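# Reorient a loose object on the upturned palm by fingers

## Task

An object rests loose on the robot's upward-facing palm. Using only this hand's fingers and thumb, rotate it in place until its orientation in the hand matches the two goal pictures. While turning, it may also brush the wrist camera, the camera's post and the arm's final link, but nothing else, and it must never leave the hand. The arm and wrist must not move and the palm must stay facing up throughout. To finish, the object must rest motionless for a moment in the palm or fingers, touching none of the wrist, the two plates at the thumb base, the camera, its post or the arm's end, with no hand motor in state moving or overload and none building toward a shutdown (motors dead from the start are ignored); then declare the task done.

## Robot and tools

Robot: one UR7e-type six-joint arm ending in a right robotic hand with sixteen motors (index, middle, ring fingers with four motors each, plus a thumb with four). There is only one arm, so every command is a single list, never one per arm. Cameras: cam_head_left, cam_head_right, cam_high, cam_low, cam_wrist (all 672x504; cam_wrist is a fisheye near the palm).

The 24-number row. Both execute_actions and move use rows of 24 numbers, each in [-1, 1]:
1-6: dx, dy, dz, rx, ry, rz. An offset, not a pose, measured from the Hand target as it stood when the action or move began, along the arm base frame's axes (rotation turns about the Hand target's position; rx, ry, rz form one rotation vector). Scale: 1.0 = 0.6 m or 180 degrees. In this task the arm must not move, so always send 0 for all six; zeros simply re-request the current Hand target.
7-22: absolute goal angles for the hand motors, in exactly this order: index_mcp, index_abd, index_pip, index_dip, middle_mcp, middle_abd, middle_pip, middle_dip, ring_mcp, ring_abd, ring_pip, ring_dip, thumb_cmc, thumb_axl, thumb_mcp, thumb_ipl. Each value maps linearly between the hinge's two stops (brackets: degrees at +1, degrees at -1, value when straight). Fingers: _mcp curls at the knuckle toward the palm as the value drops (-18, +128; +0.75); _abd swings sideways, away from the thumb toward -1 (-60, +60; 0.00); _pip middle joint (-29, +108; +0.58); _dip tip joint (-21, +117; +0.70). Thumb: thumb_cmc brings the thumb from beside the palm round in front of it toward -1 (-20, +120; +0.71); thumb_axl rolls the thumb about its own straight line (-27, +140; +0.68); thumb_mcp (-69, +109; +0.23) and thumb_ipl (-77, +108; +0.17) bend it. Fingers swung sideways bump neighbours at about 10 degrees.
23: current_limit, every motor's current cap, linear from 0 mA at -1 to 550 mA at +1 (minimum 11 mA). Low values also slow hinges and may be too weak to lift a finger.
24: speed, set-point rate = (speed+1)/2 of 8.5 rad/s.
At the start current_limit is +0.4 and speed -0.6; values last sent stay in force. To hold the hand as is, resend the last sixteen motor values plus limit and speed; at a scene's start, first read a result and copy what it shows.

execute_actions(actions, cameras): actions is a list of actions; each action is a table of up to 15 rows, one per 1/30 s step, the last row held if shorter (so one action lasts 0.5 s). Every row's offset counts from the action's start pose. Images come back only if actions is empty or cameras names them (["all"] for all).

move(target, speed, blend, stop_force, zero, blocking, cameras): straight-line steering of the hand point toward a target given as one 24-number row or a list of up to 15 rows, all offsets from the same Hand target. speed in m/s (0.002 to 3.6, default 0.25). Not needed here since the arm must stay fixed; hand numbers in later targets are only sent on arrival.

wait(seconds 0-10), stop(), zoom_image(camera, region [x0,y0,x1,y1] in pixels, at most 504 per side, only on the newest images), show_instructions() to view the goal pictures, zero_wrist_force(), read_manual(section). finished_scene(scene) ends the scene irreversibly; send nothing after it in that reply. Scene 1 is practice.

Hand geometry, in hand-point axes: +z runs along straight fingers toward the tips, +x across the palm away from the thumb, +y out of the palm face (face at y = -0.063 m). Finger tips first move toward +y as they curl. A fixed mast sits at the wrist on the palm side; the object must not rest on it or the camera.

Results: end_effector position (m) and quaternion, velocities, Hand target, joint positions and torques, wrist force/torque, then for the hand: hand_goal (goals written), hand_measured (actual positions on the same -1..1 scale), hand_current_ma, hand_state per motor (moving, goal, blocked, overload), hand_current_limit, hand_speed. A HAND FAULT line cancels the rest of that reply's robot calls.

Cautions: keep pose numbers at zero so the arm and palm never tilt; move fingers gently with moderate current and speed so the object is nudged, not flicked off the hand; avoid squeezing hard for long (overheating and shutdowns); watch hand_state and cam_wrist images to judge the object's turn. Before finishing, let everything settle so all active motors read goal or blocked and not near overload, with the object clear of wrist, thumb plates, camera, post and arm end.

Each tool is called as name(argument=value, ...), one argument or row to a line, values as JSON.

Reference images:

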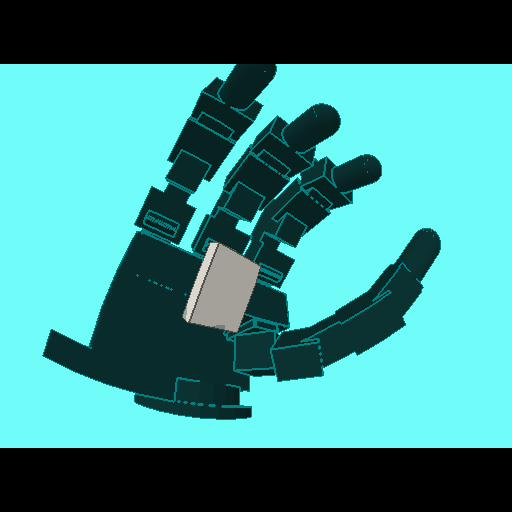

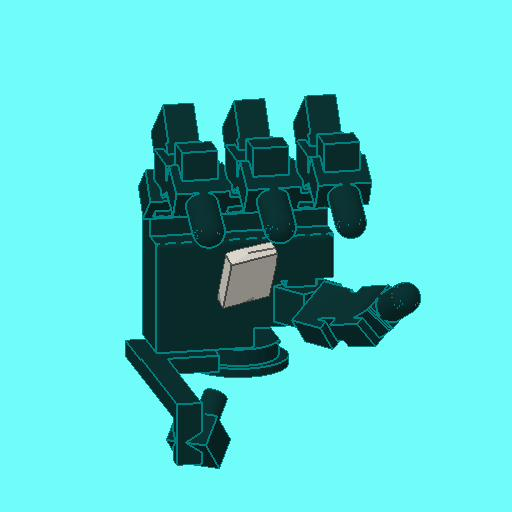

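## Session

execute_actions(
  actions=[],
)

Scene clock: 0.00 s.
end_effector_position=(+0.6043, +0.0911, +0.4291) hand_goal=(+0.046, +0.000, -0.008, +0.280, +0.046, +0.000, -0.008, +0.280, +0.046, +0.000, -0.008, +0.280, -0.104, +0.266, +0.032, -0.018) hand_measured=(+0.064, +0.000, -0.002, +0.284, +0.072, +0.000, -0.002, +0.284, +0.066, +0.000, -0.002, +0.284, -0.086, +0.272, +0.036, -0.014) hand_current_ma=(+5, +0, +1, +0, +8, +0, +1, +0, +6, +0, +1, +0, +4, +1, +0, +0) hand_state=(goal, goal, goal, goal, blocked, goal, goal, goal, goal, goal, goal, goal, goal, goal, goal, goal) hand_current_limit=0.40 hand_speed=-0.60 end_effector_quat_wxyz=(+0.492, +0.443, +0.524, +0.536)
Joint positions: [-0.138 -1.198 2.186 -4.19 -1.307 -0.024]
Joint velocities: within noise
Joint torques (N m): no reading
Motor temperatures (°C): [26 36 29 30 36 38]
Wrist force (N): no reading
Wrist torque (N m): no reading
Wrist force, peak (N): no reading
Hand target: +0.6043, +0.0911, +0.4291; +0.492, +0.443, +0.524, +0.536

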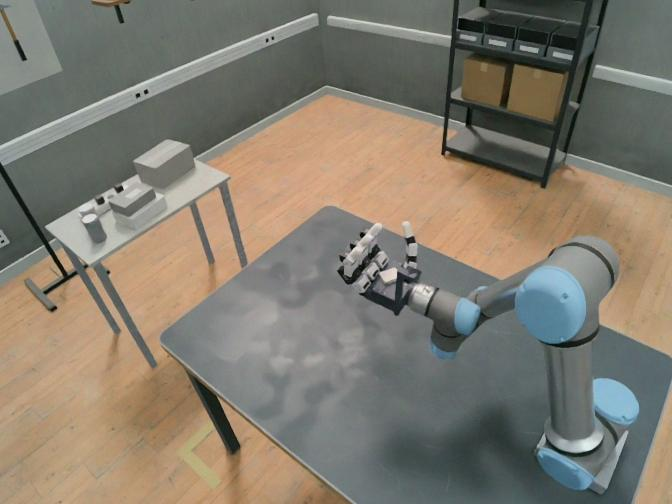

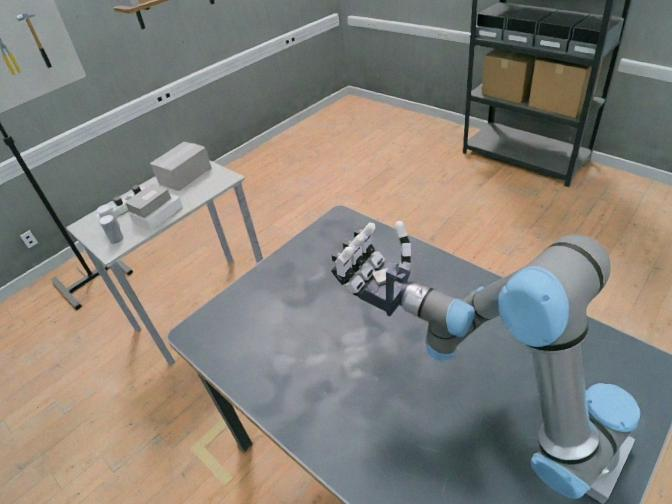

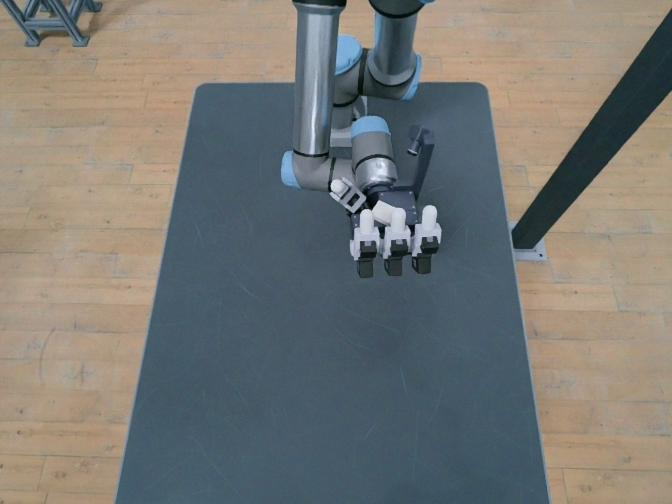

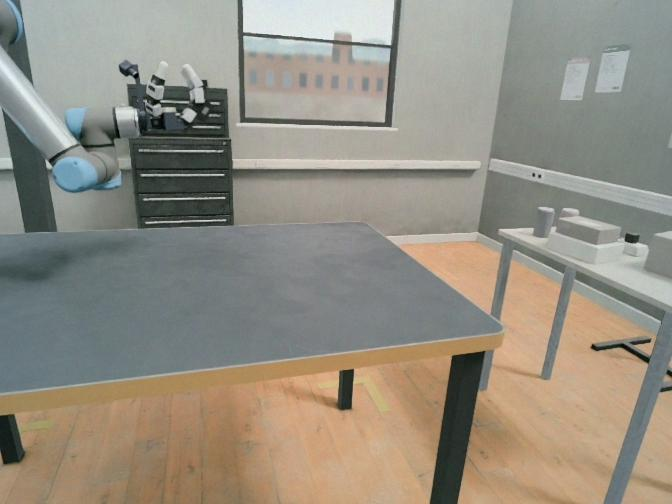

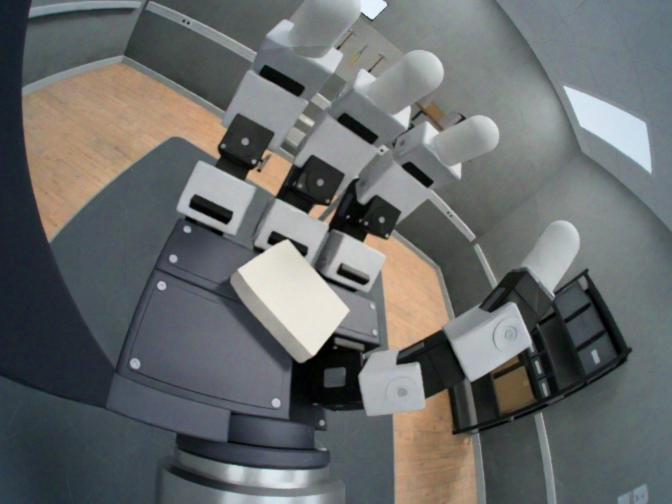

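zoom_image(
  camera="cam_wrist",
  region=[100, 150, 460, 450],
)

zoom_image(
  camera="cam_head_left",
  region=[320, 200, 470, 330],
)

zoom_image(
  camera="cam_high",
  region=[310, 150, 460, 290],
)

show_instructions(
)

Scaled by 1.400 from the camera's 672x504 image, which has a finer 960x720 frame.

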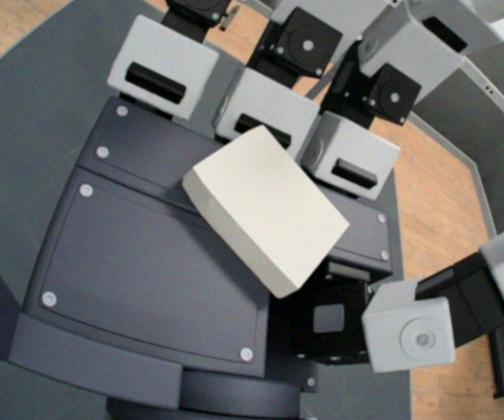

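Scaled by 3.360 from the camera's 672x504 image, which has a finer 960x720 frame.

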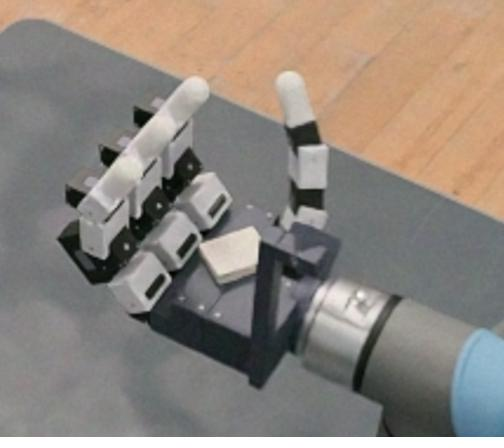

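Scaled by 3.360 from the camera's 672x504 image, which has a finer 960x720 frame.

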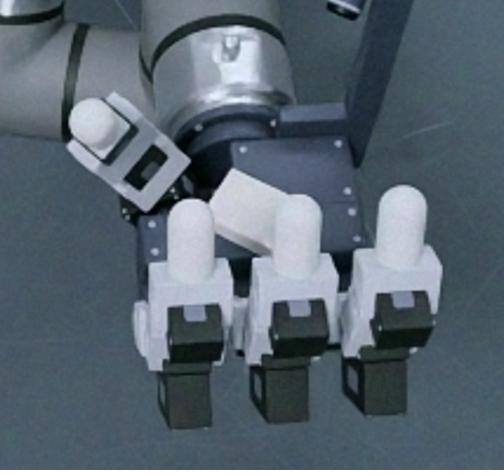

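Reference images for this scene: goal picture from the wrist camera place, goal picture looking into the palm.

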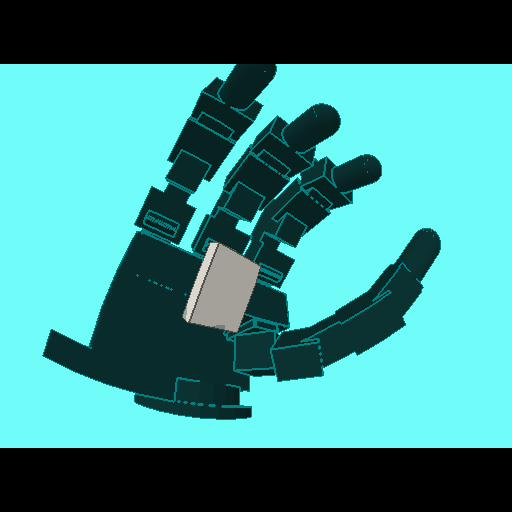

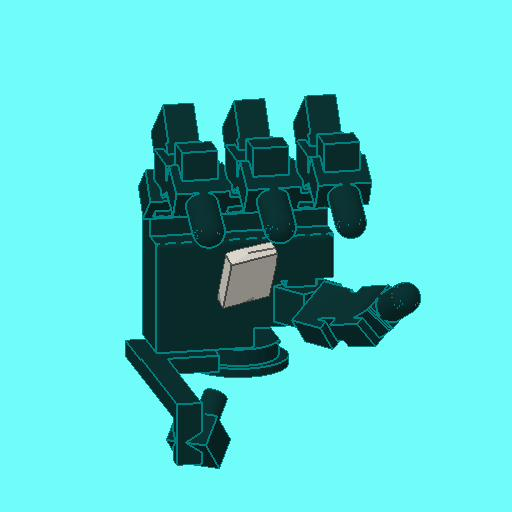

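zoom_image(
  camera="cam_wrist",
  region=[210, 220, 370, 380],
)

zoom_image(
  camera="cam_head_left",
  region=[360, 250, 430, 310],
)

zoom_image(
  camera="cam_head_right",
  region=[350, 240, 430, 310],
)

zoom_image(
  camera="cam_high",
  region=[350, 190, 420, 240],
)

Scaled by 3.150 from the camera's 672x504 image, which has a finer 960x720 frame.

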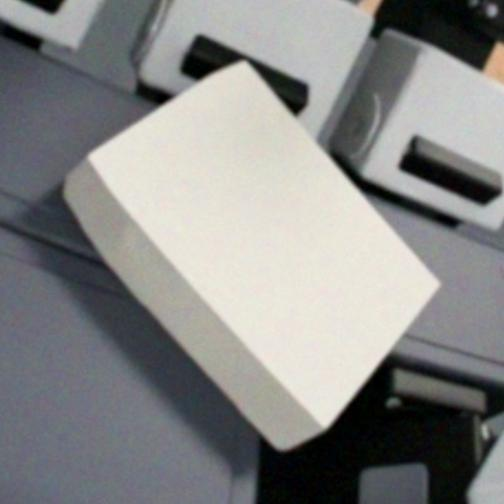

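Scaled by 7.200 from the camera's 672x504 image, which has a finer 960x720 frame.

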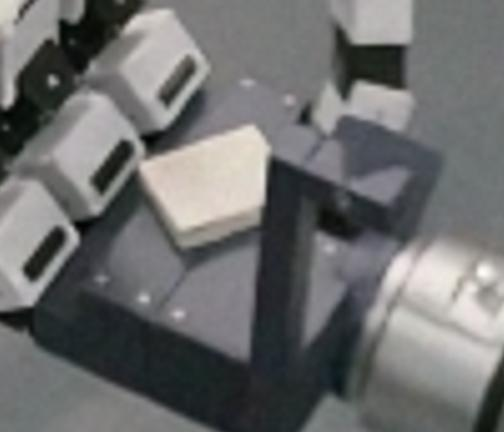

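Scaled by 6.300 from the camera's 672x504 image, which has a finer 960x720 frame.

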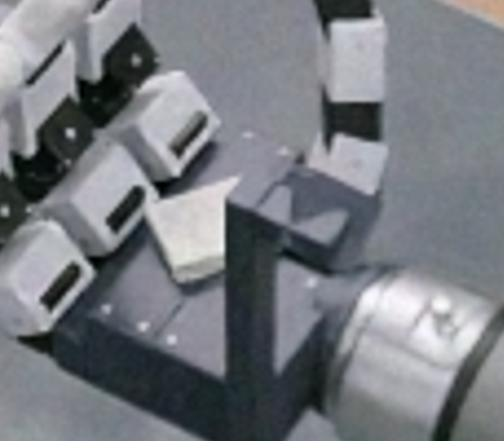

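Scaled by 7.200 from the camera's 672x504 image, which has a finer 960x720 frame.

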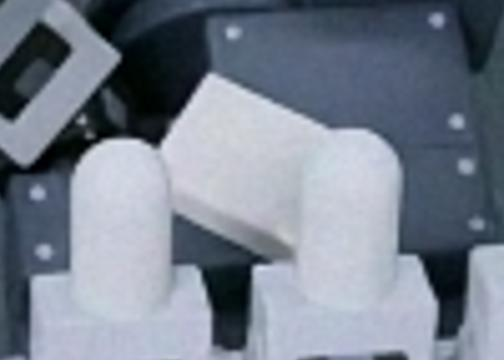

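execute_actions(
  actions=[
    [[0,0,0,0,0,0, 0.479,0.0,-0.008,0.28, 0.046,0,-0.008,0.28, 0.046,0,-0.008,0.28, -0.104,0.266,0.032,-0.018, 0.2,-0.75]],
    [[0,0,0,0,0,0, 0.479,0.362,-0.9,-0.3, 0.046,0,-0.008,0.28, 0.046,0,-0.008,0.28, -0.104,0.266,0.032,-0.018, 0.2,-0.75]],
    [[0,0,0,0,0,0, 0.479,0.362,-0.9,-0.3, 0.046,0,-0.008,0.28, 0.046,0,-0.008,0.28, -0.104,0.266,0.032,-0.018, 0.2,-0.75]],
    [[0,0,0,0,0,0, 0.479,0.362,-0.9,-0.3, 0.046,0,-0.008,0.28, 0.046,0,-0.008,0.28, -0.104,0.266,0.032,-0.018, 0.2,-0.75]],
  ],
  cameras=["cam_wrist"],
)

Scene clock: 294.10 s.
end_effector_position=(+0.6043, +0.0911, +0.4291) hand_goal=(+0.480, +0.362, -0.900, -0.300, +0.046, +0.000, -0.008, +0.280, +0.046, +0.000, -0.008, +0.280, -0.104, +0.266, +0.032, -0.018) hand_measured=(+0.490, +0.356, -0.898, -0.296, +0.072, +0.000, -0.002, +0.284, +0.066, +0.000, -0.002, +0.284, -0.086, +0.272, +0.036, -0.014) hand_current_ma=(+2, +0, +0, +0, +8, +0, +1, +0, +6, +0, +1, +0, +4, +1, +0, +0) hand_state=(goal, goal, goal, goal, blocked, goal, goal, goal, goal, goal, goal, goal, goal, goal, goal, goal) hand_current_limit=0.20 hand_speed=-0.75 end_effector_quat_wxyz=(+0.492, +0.443, +0.524, +0.536)
Joint positions: [-0.138 -1.198 2.186 -4.19 -1.307 -0.024]
Joint torques (N m): [2.49 -25.2 -10.24 -2.71 -0.54 -0.92]
Wrist force (N): [0.1 0.1 -0.2]
Wrist torque (N m): [0.03 0.00 0.01]
Wrist force, peak (N): [0.3 -0.1 -0.1]
Hand target: +0.6043, +0.0911, +0.4291; +0.492, +0.443, +0.524, +0.536
Off the commanded pose: 0.000 m, 0 deg.
Images, in order (width x height): cam_wrist 672x504.

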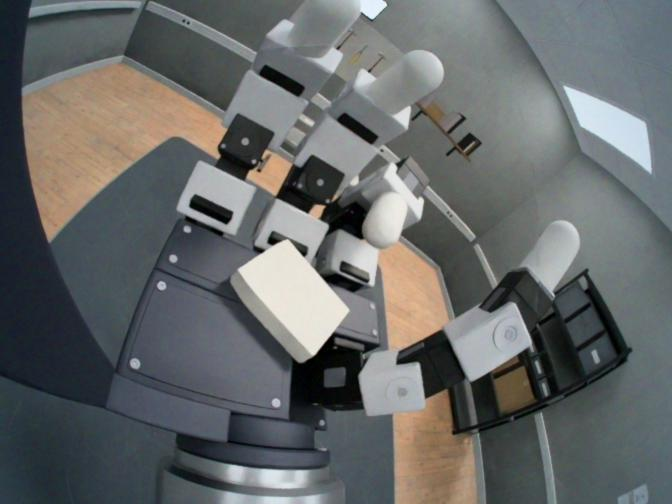

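execute_actions(
  actions=[
    [[0,0,0,0,0,0, 0.274,0.362,-0.965,-0.31, 0.046,0,-0.008,0.28, 0.046,0,-0.008,0.28, -0.104,0.266,0.032,-0.018, 0.0,-0.85]],
    [[0,0,0,0,0,0, 0.068,0.362,-0.965,-0.31, 0.046,0,-0.008,0.28, 0.046,0,-0.008,0.28, -0.104,0.266,0.032,-0.018, 0.0,-0.9]],
    [[0,0,0,0,0,0, 0.068,0.362,-0.965,-0.31, 0.046,0,-0.008,0.28, 0.046,0,-0.008,0.28, -0.104,0.266,0.032,-0.018, 0.0,-0.9]],
  ],
  cameras=["cam_wrist"],
)

Scene clock: 331.60 s.
end_effector_position=(+0.6043, +0.0911, +0.4291) hand_goal=(+0.068, +0.362, -0.964, -0.310, +0.046, +0.000, -0.008, +0.280, +0.046, +0.000, -0.008, +0.280, -0.104, +0.266, +0.032, -0.018) hand_measured=(+0.082, +0.356, -0.962, -0.306, +0.072, +0.000, -0.002, +0.284, +0.066, +0.000, -0.002, +0.284, -0.086, +0.272, +0.036, -0.014) hand_current_ma=(+3, +0, +0, +0, +8, +0, +1, +0, +6, +0, +1, +0, +4, +1, +0, +0) hand_state=(goal, goal, goal, goal, blocked, goal, goal, goal, goal, goal, goal, goal, goal, goal, goal, goal) hand_current_limit=0.00 hand_speed=-0.90 end_effector_quat_wxyz=(+0.492, +0.443, +0.524, +0.536)
Joint positions: [-0.138 -1.198 2.186 -4.19 -1.307 -0.024]
Joint torques (N m): [3.28 -23.66 -7.57 -3.01 -0.91 -1.29]
Wrist force (N): [0.1 0.0 0.1]
Wrist torque (N m): [-0.02 -0.02 0.01]
Wrist force, peak (N): [-0.1 0.3 -0.1]
Hand target: +0.6043, +0.0911, +0.4291; +0.492, +0.443, +0.524, +0.536
Off the commanded pose: 0.000 m, 0 deg.
Images, in order (width x height): cam_wrist 672x504.

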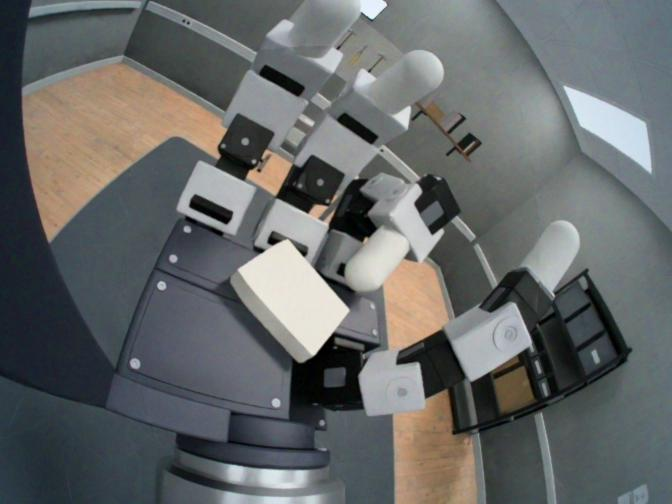

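zoom_image(
  camera="cam_wrist",
  region=[220, 210, 420, 390],
)

Scaled by 2.520 from the camera's 672x504 image, which has a finer 960x720 frame.

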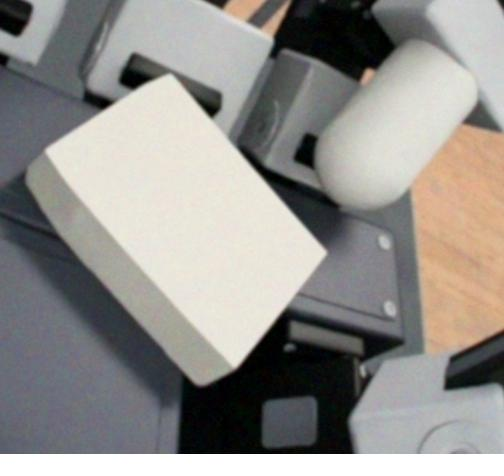

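execute_actions(
  actions=[
    [[0,0,0,0,0,0, -0.068,0.417,-0.969,-0.203, 0.046,0,-0.008,0.28, 0.046,0,-0.008,0.28, -0.104,0.266,0.032,-0.018, 0.0,-0.92]],
    [[0,0,0,0,0,0, -0.068,0.417,-0.969,-0.203, 0.046,0,-0.008,0.28, 0.046,0,-0.008,0.28, -0.104,0.266,0.032,-0.018, 0.0,-0.92]],
  ],
  cameras=["cam_wrist"],
)

zoom_image(
  camera="cam_wrist",
  region=[220, 210, 420, 390],
)

Scene clock: 342.87 s.
end_effector_position=(+0.6043, +0.0911, +0.4291) hand_goal=(-0.068, +0.418, -0.968, -0.202, +0.046, +0.000, -0.008, +0.280, +0.046, +0.000, -0.008, +0.280, -0.104, +0.266, +0.032, -0.018) hand_measured=(-0.058, +0.412, -0.966, -0.208, +0.072, +0.000, -0.002, +0.284, +0.066, +0.000, -0.002, +0.284, -0.086, +0.272, +0.036, -0.014) hand_current_ma=(+2, +0, +0, -1, +8, +0, +1, +0, +6, +0, +1, +0, +4, +1, +0, +0) hand_state=(goal, goal, goal, goal, blocked, goal, goal, goal, goal, goal, goal, goal, goal, goal, goal, goal) hand_current_limit=0.00 hand_speed=-0.92 end_effector_quat_wxyz=(+0.492, +0.443, +0.524, +0.536)
Joint positions: [-0.138 -1.198 2.186 -4.19 -1.307 -0.024]
Joint torques (N m): [4.95 -22.46 -7.26 -2.98 -1.05 -1.36]
Wrist force (N): [-0.1 0.1 0.0]
Wrist torque (N m): [-0.01 0.01 0.00]
Wrist force, peak (N): [-0.2 -0.1 0.3]
Hand target: +0.6043, +0.0911, +0.4291; +0.492, +0.443, +0.524, +0.536
Off the commanded pose: 0.000 m, 0 deg.
Images, in order (width x height): cam_wrist 672x504.

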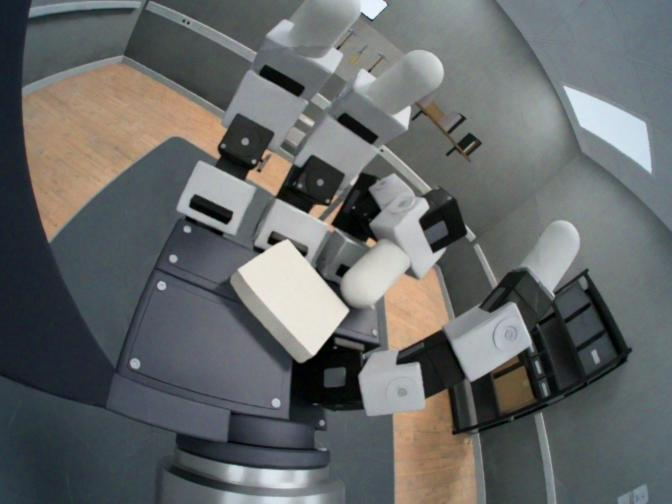

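Scaled by 2.520 from the camera's 672x504 image, which has a finer 960x720 frame.

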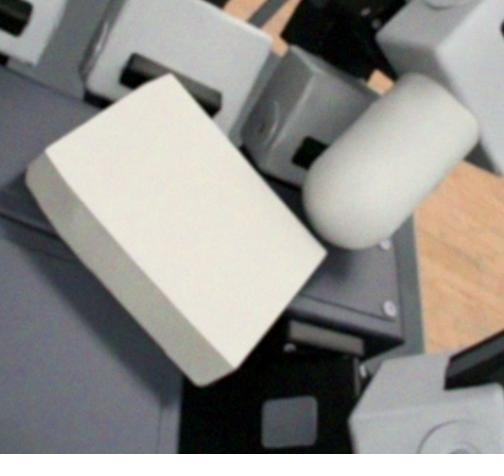

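execute_actions(
  actions=[
    [[0,0,0,0,0,0, -0.205,0.558,-0.94,-0.117, 0.046,0,-0.008,0.28, 0.046,0,-0.008,0.28, -0.104,0.266,0.032,-0.018, 0.0,-0.94]],
    [[0,0,0,0,0,0, -0.205,0.558,-0.94,-0.117, 0.046,0,-0.008,0.28, 0.046,0,-0.008,0.28, -0.104,0.266,0.032,-0.018, 0.0,-0.94]],
  ],
  cameras=["cam_wrist"],
)

zoom_image(
  camera="cam_wrist",
  region=[220, 210, 420, 390],
)

Scene clock: 347.63 s.
end_effector_position=(+0.6043, +0.0911, +0.4291) hand_goal=(-0.204, +0.558, -0.940, -0.116, +0.046, +0.000, -0.008, +0.280, +0.046, +0.000, -0.008, +0.280, -0.104, +0.266, +0.032, -0.018) hand_measured=(-0.194, +0.552, -0.950, -0.120, +0.072, +0.000, -0.002, +0.284, +0.066, +0.000, -0.002, +0.284, -0.086, +0.272, +0.036, -0.014) hand_current_ma=(+2, +0, -1, +0, +8, +0, +1, +0, +6, +0, +1, +0, +4, +1, +0, +0) hand_state=(goal, goal, goal, goal, blocked, goal, goal, goal, goal, goal, goal, goal, goal, goal, goal, goal) hand_current_limit=0.00 hand_speed=-0.94 end_effector_quat_wxyz=(+0.492, +0.443, +0.524, +0.536)
Joint positions: [-0.138 -1.198 2.186 -4.19 -1.307 -0.024]
Joint torques (N m): [4.81 -20.76 -7.48 -2.89 -1.3 -1.42]
Wrist force (N): [-0.1 0.3 0.1]
Wrist torque (N m): [0.00 0.01 0.00]
Wrist force, peak (N): [0.1 0.3 0.2]
Hand target: +0.6043, +0.0911, +0.4291; +0.492, +0.443, +0.524, +0.536
Off the commanded pose: 0.000 m, 0 deg.
Images, in order (width x height): cam_wrist 672x504.

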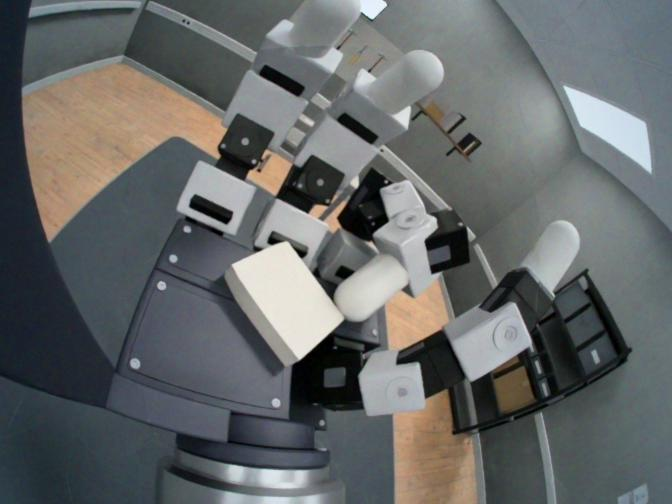

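Scaled by 2.520 from the camera's 672x504 image, which has a finer 960x720 frame.

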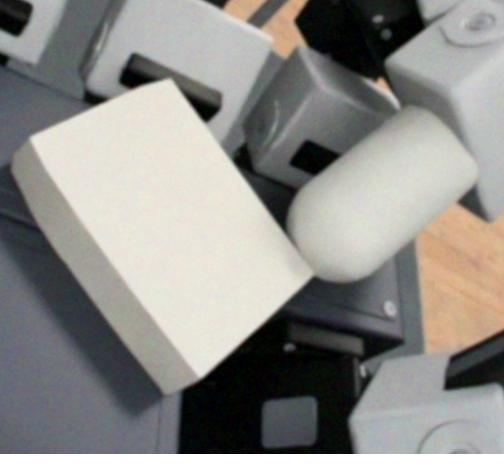

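execute_actions(
  actions=[
    [[0,0,0,0,0,0, -0.342,0.778,-0.904,-0.048, 0.046,0,-0.008,0.28, 0.046,0,-0.008,0.28, -0.104,0.266,0.032,-0.018, 0.0,-0.94]],
    [[0,0,0,0,0,0, -0.342,0.778,-0.904,-0.048, 0.046,0,-0.008,0.28, 0.046,0,-0.008,0.28, -0.104,0.266,0.032,-0.018, 0.0,-0.94]],
  ],
  cameras=["cam_wrist"],
)

zoom_image(
  camera="cam_wrist",
  region=[220, 210, 420, 390],
)

Scene clock: 360.67 s.
end_effector_position=(+0.6043, +0.0911, +0.4291) hand_goal=(-0.342, +0.778, -0.904, -0.048, +0.046, +0.000, -0.008, +0.280, +0.046, +0.000, -0.008, +0.280, -0.104, +0.266, +0.032, -0.018) hand_measured=(-0.338, +0.772, -0.912, -0.052, +0.072, +0.000, -0.002, +0.284, +0.066, +0.000, -0.002, +0.284, -0.086, +0.272, +0.036, -0.014) hand_current_ma=(+0, +0, -1, +0, +8, +0, +1, +0, +6, +0, +1, +0, +4, +1, +0, +0) hand_state=(goal, goal, goal, goal, blocked, goal, goal, goal, goal, goal, goal, goal, goal, goal, goal, goal) hand_current_limit=0.00 hand_speed=-0.94 end_effector_quat_wxyz=(+0.492, +0.443, +0.524, +0.536)
Joint positions: [-0.138 -1.198 2.186 -4.19 -1.307 -0.024]
Joint torques (N m): [5.27 -19.18 -7.27 -2.93 -1.61 -1.42]
Wrist force (N): [0.1 0.0 0.0]
Wrist torque (N m): [-0.03 -0.02 0.02]
Wrist force, peak (N): [0.0 0.2 0.1]
Hand target: +0.6043, +0.0911, +0.4291; +0.492, +0.443, +0.524, +0.536
Off the commanded pose: 0.000 m, 0 deg.
Images, in order (width x height): cam_wrist 672x504.

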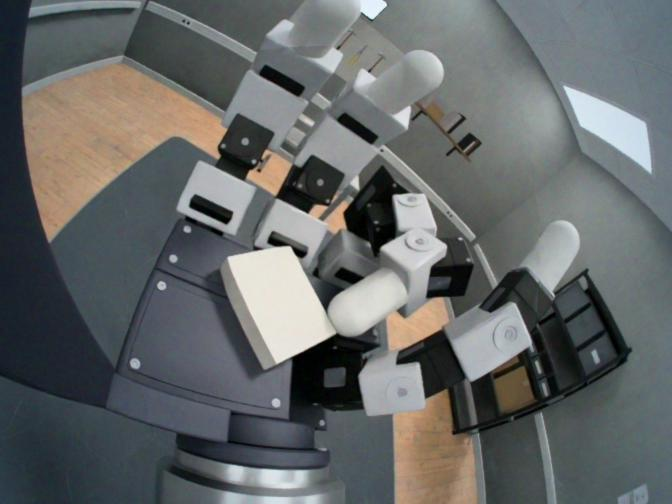

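Scaled by 2.520 from the camera's 672x504 image, which has a finer 960x720 frame.

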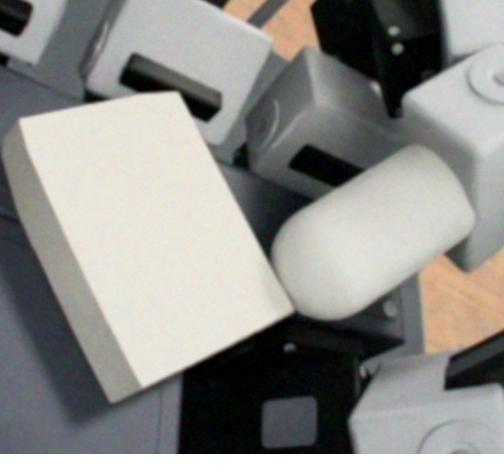

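execute_actions(
  actions=[
    [[0,0,0,0,0,0, -0.205,0.558,-0.94,-0.117, 0.046,0,-0.008,0.28, 0.046,0,-0.008,0.28, -0.104,0.266,0.032,-0.018, 0.0,-0.9]],
    [[0,0,0,0,0,0, -0.205,0.558,-0.94,-0.117, 0.046,0,-0.008,0.28, 0.046,0,-0.008,0.28, -0.571,-0.222,0.225,-0.481, 0.2,-0.8]],
    [[0,0,0,0,0,0, -0.205,0.558,-0.94,-0.117, 0.046,0,-0.008,0.28, 0.046,0,-0.008,0.28, -0.571,-0.222,0.225,-0.481, 0.2,-0.8]],
    [[0,0,0,0,0,0, -0.205,0.558,-0.94,-0.117, 0.046,0,-0.008,0.28, 0.046,0,-0.008,0.28, -0.571,-0.222,-0.192,-0.702, 0.2,-0.8]],
    [[0,0,0,0,0,0, -0.205,0.558,-0.94,-0.117, 0.046,0,-0.008,0.28, 0.046,0,-0.008,0.28, -0.571,-0.222,-0.192,-0.702, 0.2,-0.8]],
  ],
  cameras=["cam_wrist"],
)

zoom_image(
  camera="cam_wrist",
  region=[180, 180, 430, 430],
)

Scene clock: 402.03 s.
end_effector_position=(+0.6043, +0.0911, +0.4291) hand_goal=(-0.204, +0.558, -0.940, -0.116, +0.046, +0.000, -0.008, +0.280, +0.046, +0.000, -0.008, +0.280, -0.570, -0.222, -0.192, -0.702) hand_measured=(-0.206, +0.568, -0.938, -0.112, +0.072, +0.000, -0.002, +0.284, +0.066, +0.000, -0.002, +0.284, -0.572, -0.218, -0.194, -0.700) hand_current_ma=(+0, +1, +0, +0, +8, +0, +1, +0, +6, +0, +1, +0, +0, +0, +0, +0) hand_state=(goal, goal, goal, goal, blocked, goal, goal, goal, goal, goal, goal, goal, goal, goal, goal, goal) hand_current_limit=0.20 hand_speed=-0.80 end_effector_quat_wxyz=(+0.492, +0.443, +0.524, +0.536)
Joint positions: [-0.138 -1.198 2.186 -4.19 -1.307 -0.024]
Joint torques (N m): [4.89 -19.12 -7.86 -2.98 -1.65 -1.23]
Wrist force (N): [0.2 0.0 0.1]
Wrist torque (N m): [-0.03 -0.03 -0.03]
Wrist force, peak (N): [0.1 0.2 0.3]
Hand target: +0.6043, +0.0911, +0.4291; +0.492, +0.443, +0.524, +0.536
Off the commanded pose: 0.000 m, 0 deg.
Images, in order (width x height): cam_wrist 672x504.

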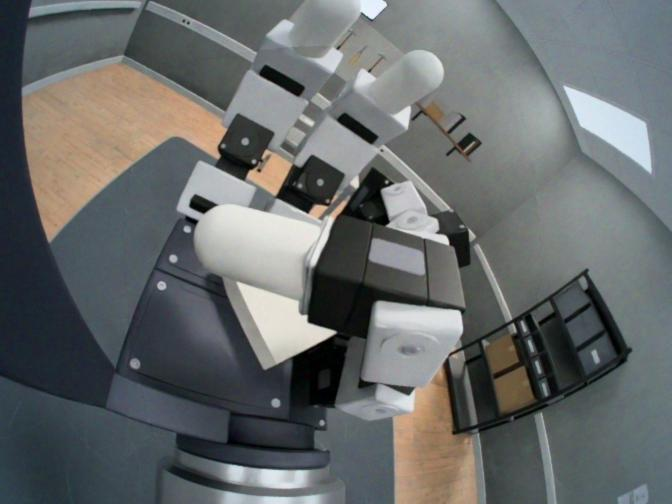

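Scaled by 2.016 from the camera's 672x504 image, which has a finer 960x720 frame.

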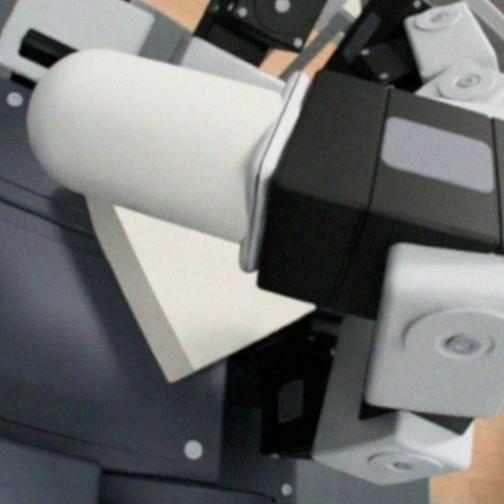

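execute_actions(
  actions=[
    [[0,0,0,0,0,0, -0.205,0.558,-0.94,-0.117, 0.046,0,-0.008,0.28, 0.046,0,-0.008,0.28, -0.571,-0.252,-0.192,-0.69, 0.1,-0.9]],
    [[0,0,0,0,0,0, -0.205,0.558,-0.94,-0.117, 0.046,0,-0.008,0.28, 0.046,0,-0.008,0.28, -0.571,-0.252,-0.366,-0.702, 0.1,-0.9]],
    [[0,0,0,0,0,0, -0.205,0.558,-0.94,-0.117, 0.046,0,-0.008,0.28, 0.046,0,-0.008,0.28, -0.571,-0.252,-0.366,-0.702, 0.1,-0.9]],
  ],
  cameras=["cam_wrist"],
)

zoom_image(
  camera="cam_wrist",
  region=[150, 180, 400, 430],
)

Scene clock: 416.43 s.
end_effector_position=(+0.6043, +0.0911, +0.4291) hand_goal=(-0.204, +0.558, -0.940, -0.116, +0.046, +0.000, -0.008, +0.280, +0.046, +0.000, -0.008, +0.280, -0.570, -0.252, -0.366, -0.702) hand_measured=(-0.206, +0.568, -0.938, -0.112, +0.072, +0.000, -0.002, +0.284, +0.066, +0.000, -0.002, +0.284, -0.572, -0.248, -0.368, -0.700) hand_current_ma=(+0, +1, +0, +0, +8, +0, +1, +0, +6, +0, +1, +0, +0, +0, +0, +0) hand_state=(goal, goal, goal, goal, blocked, goal, goal, goal, goal, goal, goal, goal, goal, goal, goal, goal) hand_current_limit=0.10 hand_speed=-0.90 end_effector_quat_wxyz=(+0.492, +0.443, +0.524, +0.536)
Joint positions: [-0.138 -1.198 2.186 -4.19 -1.307 -0.024]
Joint torques (N m): [5 -19.47 -7.84 -2.88 -1.6 -1.2]
Wrist force (N): [0.1 -0.1 0.1]
Wrist torque (N m): [-0.06 -0.01 -0.05]
Wrist force, peak (N): [0.2 0.2 0.2]
Hand target: +0.6043, +0.0911, +0.4291; +0.492, +0.443, +0.524, +0.536
Off the commanded pose: 0.000 m, 0 deg.
Images, in order (width x height): cam_wrist 672x504.

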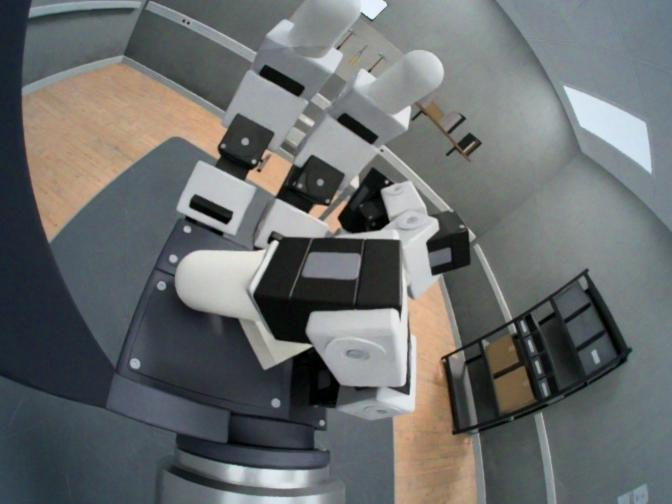

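Scaled by 2.016 from the camera's 672x504 image, which has a finer 960x720 frame.

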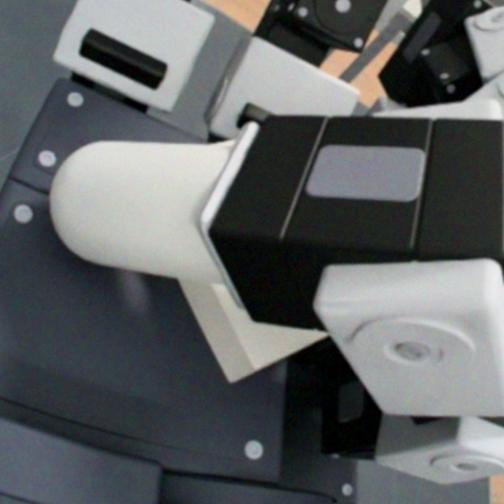

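execute_actions(
  actions=[
    [[0,0,0,0,0,0, -0.205,0.558,-0.94,-0.117, 0.046,0,-0.008,0.28, 0.046,0,-0.008,0.28, -0.571,-0.252,0.1,-0.6, 0.2,-0.8]],
    [[0,0,0,0,0,0, -0.205,0.558,-0.94,-0.117, 0.046,0,-0.008,0.28, -0.274,-0.505,-0.3,0.032, -0.104,-0.222,0.225,-0.2, 0.2,-0.8]],
    [[0,0,0,0,0,0, -0.205,0.558,-0.94,-0.117, 0.046,0,-0.008,0.28, -0.274,-0.505,-0.3,0.032, -0.104,-0.222,0.225,-0.2, 0.2,-0.8]],
    [[0,0,0,0,0,0, -0.205,0.558,-0.94,-0.117, 0.046,0,-0.008,0.28, -0.274,-0.505,-0.8,0.032, -0.104,-0.222,0.225,-0.2, 0.2,-0.8]],
    [[0,0,0,0,0,0, -0.205,0.558,-0.94,-0.117, 0.046,0,-0.008,0.28, -0.274,-0.505,-0.933,0.032, -0.104,-0.222,0.225,-0.2, 0.2,-0.9]],
  ],
  cameras=["cam_wrist"],
)

zoom_image(
  camera="cam_wrist",
  region=[150, 180, 400, 430],
)

Scene clock: 451.07 s.
end_effector_position=(+0.6043, +0.0911, +0.4291) hand_goal=(-0.204, +0.558, -0.940, -0.116, +0.046, +0.000, -0.008, +0.280, -0.274, -0.504, -0.932, +0.032, -0.104, -0.222, +0.226, -0.200) hand_measured=(-0.206, +0.568, -0.938, -0.112, +0.072, +0.000, -0.002, +0.284, -0.266, -0.502, -0.884, +0.038, -0.100, -0.226, +0.226, -0.204) hand_current_ma=(+0, +1, +0, +0, +8, +0, +1, +0, +1, +0, +23, +1, +0, +0, +0, -1) hand_state=(goal, goal, goal, goal, blocked, goal, goal, goal, goal, goal, blocked, goal, goal, goal, goal, goal) hand_current_limit=0.20 hand_speed=-0.90 end_effector_quat_wxyz=(+0.492, +0.443, +0.524, +0.536)
Joint positions: [-0.138 -1.198 2.186 -4.19 -1.307 -0.024]
Joint torques (N m): [4.72 -19.85 -7.52 -2.99 -1.58 -1.18]
Wrist force (N): [-0.1 0.1 0.2]
Wrist torque (N m): [-0.07 0.01 -0.01]
Wrist force, peak (N): [0.0 -0.3 0.3]
Hand target: +0.6043, +0.0911, +0.4291; +0.492, +0.443, +0.524, +0.536
Off the commanded pose: 0.000 m, 0 deg.
Images, in order (width x height): cam_wrist 672x504.

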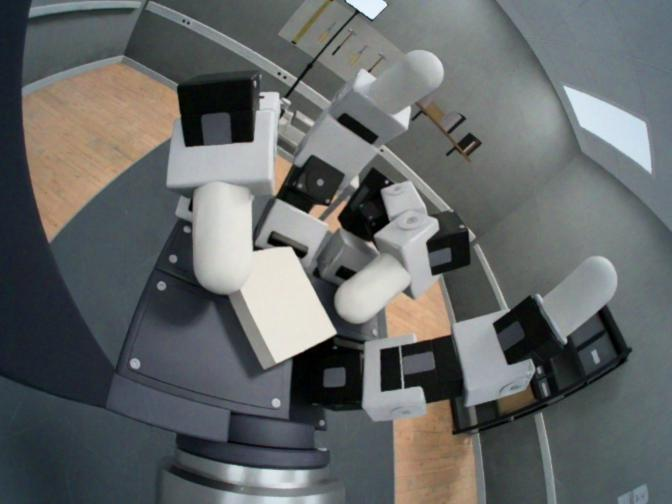

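Scaled by 2.016 from the camera's 672x504 image, which has a finer 960x720 frame.

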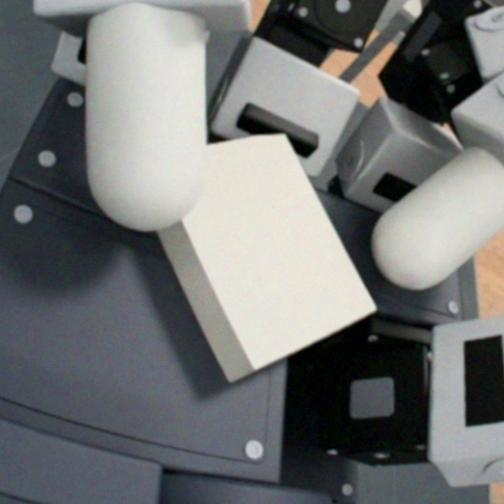

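execute_actions(
  actions=[
    [[0,0,0,0,0,0, -0.205,0.558,-0.94,-0.117, 0.046,0,-0.008,0.28, -0.274,-0.505,-0.964,-0.03, -0.104,-0.222,0.225,-0.2, 0.2,-0.93]],
    [[0,0,0,0,0,0, -0.205,0.558,-0.94,-0.117, 0.046,0,-0.008,0.28, -0.274,-0.778,-0.964,-0.094, -0.104,-0.222,0.225,-0.2, 0.2,-0.93]],
    [[0,0,0,0,0,0, -0.205,0.558,-0.94,-0.117, 0.046,0,-0.008,0.28, -0.274,-0.778,-0.964,-0.094, -0.104,-0.222,0.225,-0.2, 0.2,-0.93]],
  ],
  cameras=["cam_wrist"],
)

zoom_image(
  camera="cam_wrist",
  region=[150, 180, 400, 430],
)

Scene clock: 467.70 s.
end_effector_position=(+0.6043, +0.0911, +0.4291) hand_goal=(-0.204, +0.558, -0.940, -0.116, +0.046, +0.000, -0.008, +0.280, -0.274, -0.778, -0.964, -0.094, -0.104, -0.222, +0.226, -0.200) hand_measured=(-0.206, +0.546, -0.934, -0.112, +0.072, +0.000, -0.002, +0.284, -0.270, -0.742, -0.956, -0.090, -0.100, -0.226, +0.226, -0.204) hand_current_ma=(+0, -1, +1, +0, +8, +0, +1, +0, +0, +7, +1, +0, +0, +0, +0, -1) hand_state=(goal, goal, goal, goal, blocked, goal, goal, goal, goal, blocked, goal, goal, goal, goal, goal, goal) hand_current_limit=0.20 hand_speed=-0.93 end_effector_quat_wxyz=(+0.492, +0.443, +0.524, +0.536)
Joint positions: [-0.138 -1.198 2.186 -4.19 -1.307 -0.024]
Joint torques (N m): [4.67 -19.28 -7.98 -2.86 -1.58 -1.19]
Wrist force (N): [0.1 0.1 0.2]
Wrist torque (N m): [-0.07 -0.01 0.01]
Wrist force, peak (N): [0.2 0.2 0.2]
Hand target: +0.6043, +0.0911, +0.4291; +0.492, +0.443, +0.524, +0.536
Off the commanded pose: 0.000 m, 0 deg.
Images, in order (width x height): cam_wrist 672x504.

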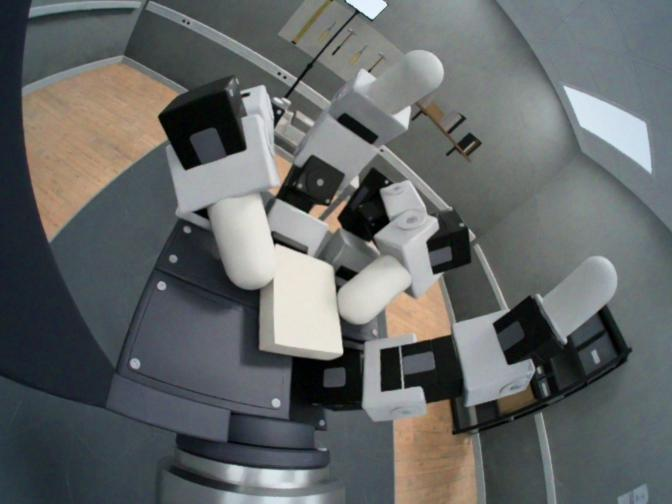

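Scaled by 2.016 from the camera's 672x504 image, which has a finer 960x720 frame.

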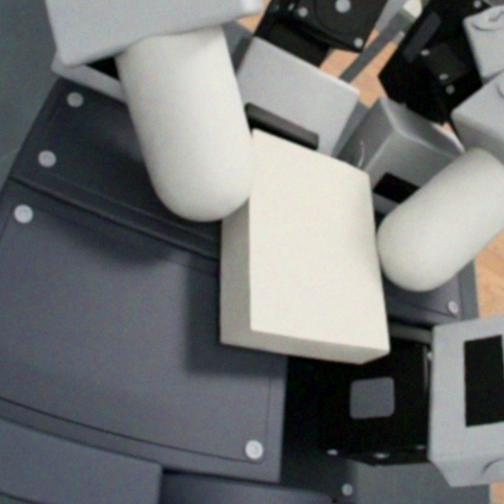

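execute_actions(
  actions=[
    [[0,0,0,0,0,0, -0.205,0.558,-0.94,-0.117, 0.046,0,-0.008,0.28, -0.274,-0.505,-0.933,0.032, -0.104,-0.222,0.225,-0.2, 0.2,-0.9]],
    [[0,0,0,0,0,0, -0.205,0.558,-0.94,-0.117, 0.046,0,-0.008,0.28, -0.274,-0.505,-0.5,0.032, -0.104,-0.222,0.225,-0.2, 0.2,-0.85]],
    [[0,0,0,0,0,0, -0.205,0.558,-0.94,-0.117, 0.046,0,-0.008,0.28, 0.046,0,-0.008,0.28, -0.104,-0.222,0.225,-0.2, 0.2,-0.8]],
    [[0,0,0,0,0,0, -0.205,0.558,-0.94,-0.117, 0.4,0.0,-0.4,0.0, 0.046,0,-0.008,0.28, -0.104,-0.222,0.225,-0.2, 0.2,-0.8]],
    [[0,0,0,0,0,0, -0.205,0.558,-0.94,-0.117, 0.4,0.76,-0.962,-0.241, 0.046,0,-0.008,0.28, -0.104,-0.222,0.225,-0.2, 0.2,-0.8]],
    [[0,0,0,0,0,0, -0.205,0.558,-0.94,-0.117, 0.4,0.76,-0.962,-0.241, 0.046,0,-0.008,0.28, -0.104,-0.222,0.225,-0.2, 0.2,-0.8]],
  ],
  cameras=["cam_wrist"],
)

zoom_image(
  camera="cam_wrist",
  region=[150, 180, 400, 430],
)

Scene clock: 566.97 s.
end_effector_position=(+0.6043, +0.0911, +0.4291) hand_goal=(-0.204, +0.558, -0.940, -0.116, +0.400, +0.760, -0.962, -0.240, +0.046, +0.000, -0.008, +0.280, -0.104, -0.222, +0.226, -0.200) hand_measured=(-0.206, +0.552, -0.938, -0.112, +0.410, +0.752, -0.960, -0.236, +0.050, -0.008, -0.014, +0.274, -0.100, -0.226, +0.226, -0.204) hand_current_ma=(+0, +0, +0, +0, +2, +0, +0, +0, +0, +0, -1, -1, +0, +0, +0, -1) hand_state=(goal, goal, goal, goal, goal, goal, goal, goal, goal, goal, goal, goal, goal, goal, goal, goal) hand_current_limit=0.20 hand_speed=-0.80 end_effector_quat_wxyz=(+0.492, +0.443, +0.524, +0.536)
Joint positions: [-0.138 -1.198 2.186 -4.19 -1.307 -0.024]
Joint torques (N m): [4.83 -19.81 -8.59 -2.96 -1.54 -1.13]
Wrist force (N): [0.0 0.1 0.1]
Wrist torque (N m): [-0.03 -0.01 0.01]
Wrist force, peak (N): [0.2 0.3 0.2]
Hand target: +0.6043, +0.0911, +0.4291; +0.492, +0.443, +0.524, +0.536
Off the commanded pose: 0.000 m, 0 deg.
Images, in order (width x height): cam_wrist 672x504.

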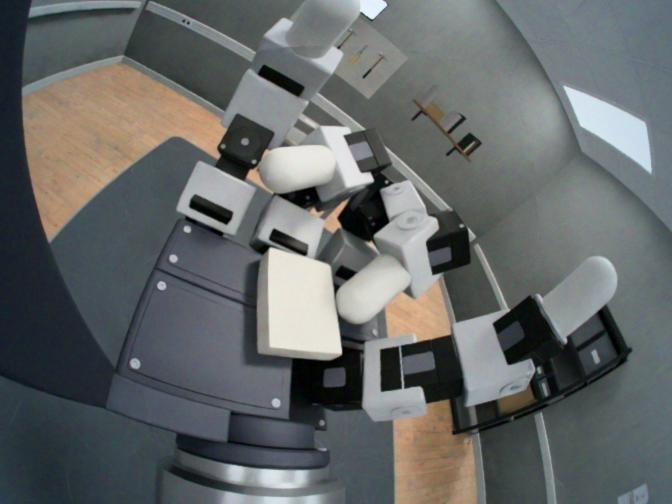

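Scaled by 2.016 from the camera's 672x504 image, which has a finer 960x720 frame.

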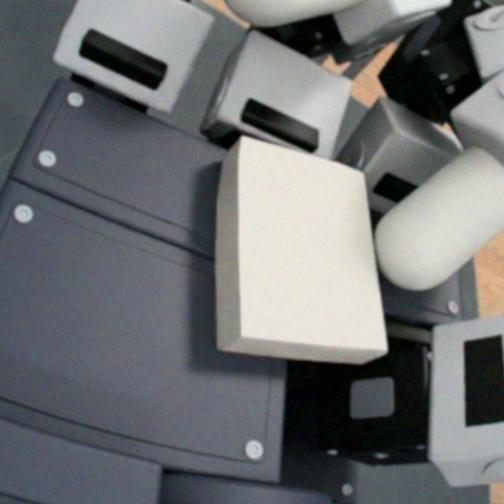

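execute_actions(
  actions=[
    [[0,0,0,0,0,0, -0.205,0.558,-0.94,-0.117, 0.15,0.78,-0.962,-0.241, 0.046,0,-0.008,0.28, -0.104,-0.222,0.225,-0.2, 0.0,-0.85]],
    [[0,0,0,0,0,0, -0.205,0.558,-0.94,-0.117, -0.123,0.78,-0.962,-0.241, 0.046,0,-0.008,0.28, -0.104,-0.222,0.225,-0.2, 0.0,-0.9]],
    [[0,0,0,0,0,0, -0.205,0.558,-0.94,-0.117, -0.123,0.78,-0.962,-0.241, 0.046,0,-0.008,0.28, -0.104,-0.222,0.225,-0.2, 0.0,-0.9]],
  ],
  cameras=["cam_wrist"],
)

zoom_image(
  camera="cam_wrist",
  region=[150, 180, 400, 430],
)

Scene clock: 575.33 s.
end_effector_position=(+0.6043, +0.0911, +0.4291) hand_goal=(-0.204, +0.558, -0.940, -0.116, -0.122, +0.780, -0.962, -0.240, +0.046, +0.000, -0.008, +0.280, -0.104, -0.222, +0.226, -0.200) hand_measured=(-0.206, +0.552, -0.938, -0.112, -0.110, +0.774, -0.960, -0.236, +0.050, -0.008, -0.014, +0.274, -0.100, -0.226, +0.226, -0.204) hand_current_ma=(+0, +0, +0, +0, +2, +0, +0, +0, +0, +0, -1, -1, +0, +0, +0, -1) hand_state=(goal, goal, goal, goal, goal, goal, goal, goal, goal, goal, goal, goal, goal, goal, goal, goal) hand_current_limit=0.00 hand_speed=-0.90 end_effector_quat_wxyz=(+0.492, +0.443, +0.524, +0.536)
Joint positions: [-0.138 -1.198 2.186 -4.19 -1.307 -0.024]
Joint torques (N m): [4.79 -19.84 -8.84 -2.81 -1.55 -0.99]
Wrist force (N): [0.0 -0.1 -0.1]
Wrist torque (N m): [-0.06 0.01 0.00]
Wrist force, peak (N): [0.0 -0.1 0.4]
Hand target: +0.6043, +0.0911, +0.4291; +0.492, +0.443, +0.524, +0.536
Off the commanded pose: 0.000 m, 0 deg.
Images, in order (width x height): cam_wrist 672x504.

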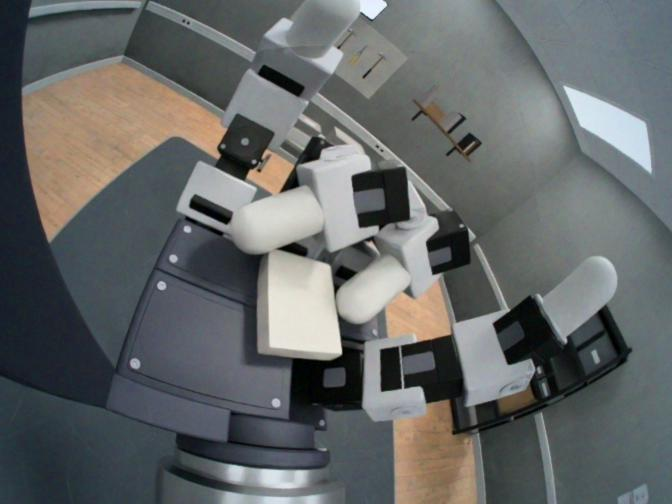

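Scaled by 2.016 from the camera's 672x504 image, which has a finer 960x720 frame.

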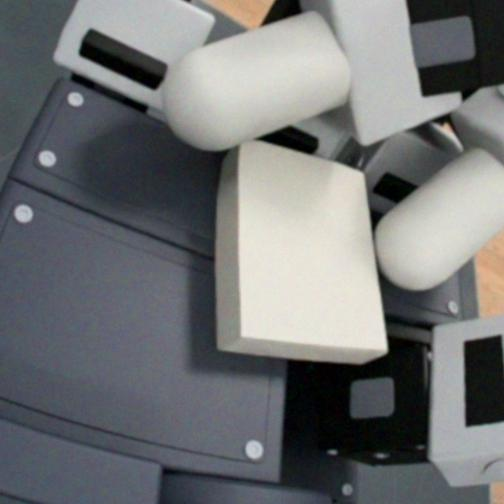

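execute_actions(
  actions=[
    [[0,0,0,0,0,0, -0.205,0.558,-0.94,-0.117, -0.123,0.65,-0.962,-0.241, 0.046,0,-0.008,0.28, -0.104,-0.222,0.225,-0.2, 0.0,-0.93]],
    [[0,0,0,0,0,0, -0.205,0.558,-0.94,-0.117, -0.123,0.565,-0.962,-0.241, 0.046,0,-0.008,0.28, -0.104,-0.222,0.225,-0.2, 0.0,-0.93]],
    [[0,0,0,0,0,0, -0.205,0.558,-0.94,-0.117, -0.123,0.565,-0.962,-0.241, 0.046,0,-0.008,0.28, -0.104,-0.222,0.225,-0.2, 0.0,-0.93]],
  ],
  cameras=["cam_wrist"],
)

zoom_image(
  camera="cam_wrist",
  region=[150, 180, 400, 430],
)

Scene clock: 592.60 s.
end_effector_position=(+0.6043, +0.0911, +0.4291) hand_goal=(-0.204, +0.558, -0.940, -0.116, -0.122, +0.566, -0.962, -0.240, +0.046, +0.000, -0.008, +0.280, -0.104, -0.222, +0.226, -0.200) hand_measured=(-0.206, +0.552, -0.932, -0.112, -0.102, +0.654, -0.960, -0.236, +0.050, -0.008, -0.014, +0.274, -0.100, -0.226, +0.226, -0.204) hand_current_ma=(+0, +0, +1, +0, +6, +30, +0, +0, +0, +0, -1, -1, +0, +0, +0, -1) hand_state=(goal, goal, goal, goal, goal, blocked, goal, goal, goal, goal, goal, goal, goal, goal, goal, goal) hand_current_limit=0.00 hand_speed=-0.93 end_effector_quat_wxyz=(+0.492, +0.443, +0.524, +0.536)
Joint positions: [-0.138 -1.198 2.186 -4.19 -1.307 -0.024]
Joint torques (N m): [4.57 -19.88 -8.69 -2.71 -1.61 -0.99]
Wrist force (N): [-0.1 0.1 0.3]
Wrist torque (N m): [-0.07 0.00 0.00]
Wrist force, peak (N): [-0.1 0.2 0.3]
Hand target: +0.6043, +0.0911, +0.4291; +0.492, +0.443, +0.524, +0.536
Off the commanded pose: 0.000 m, 0 deg.
Images, in order (width x height): cam_wrist 672x504.

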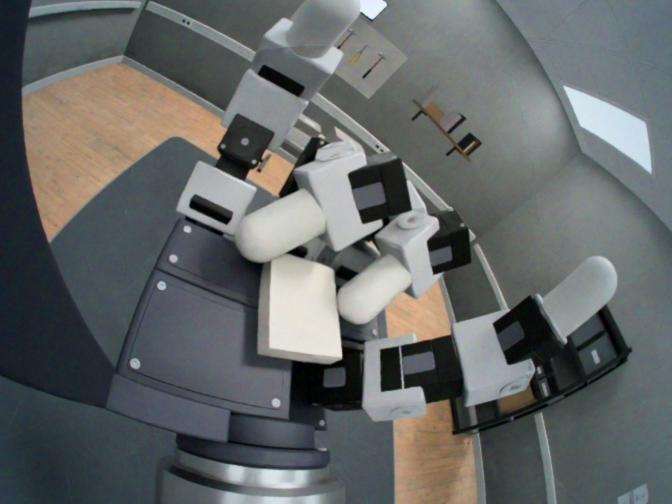

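Scaled by 2.016 from the camera's 672x504 image, which has a finer 960x720 frame.

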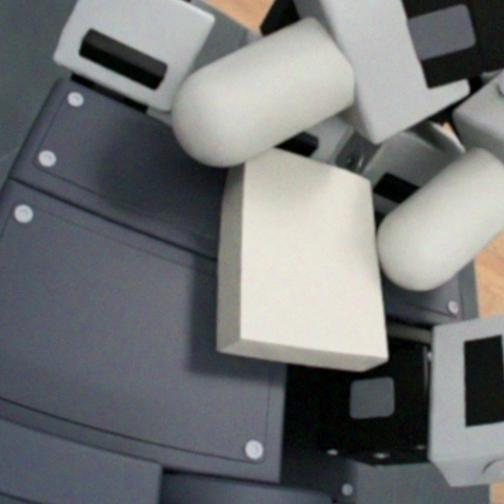

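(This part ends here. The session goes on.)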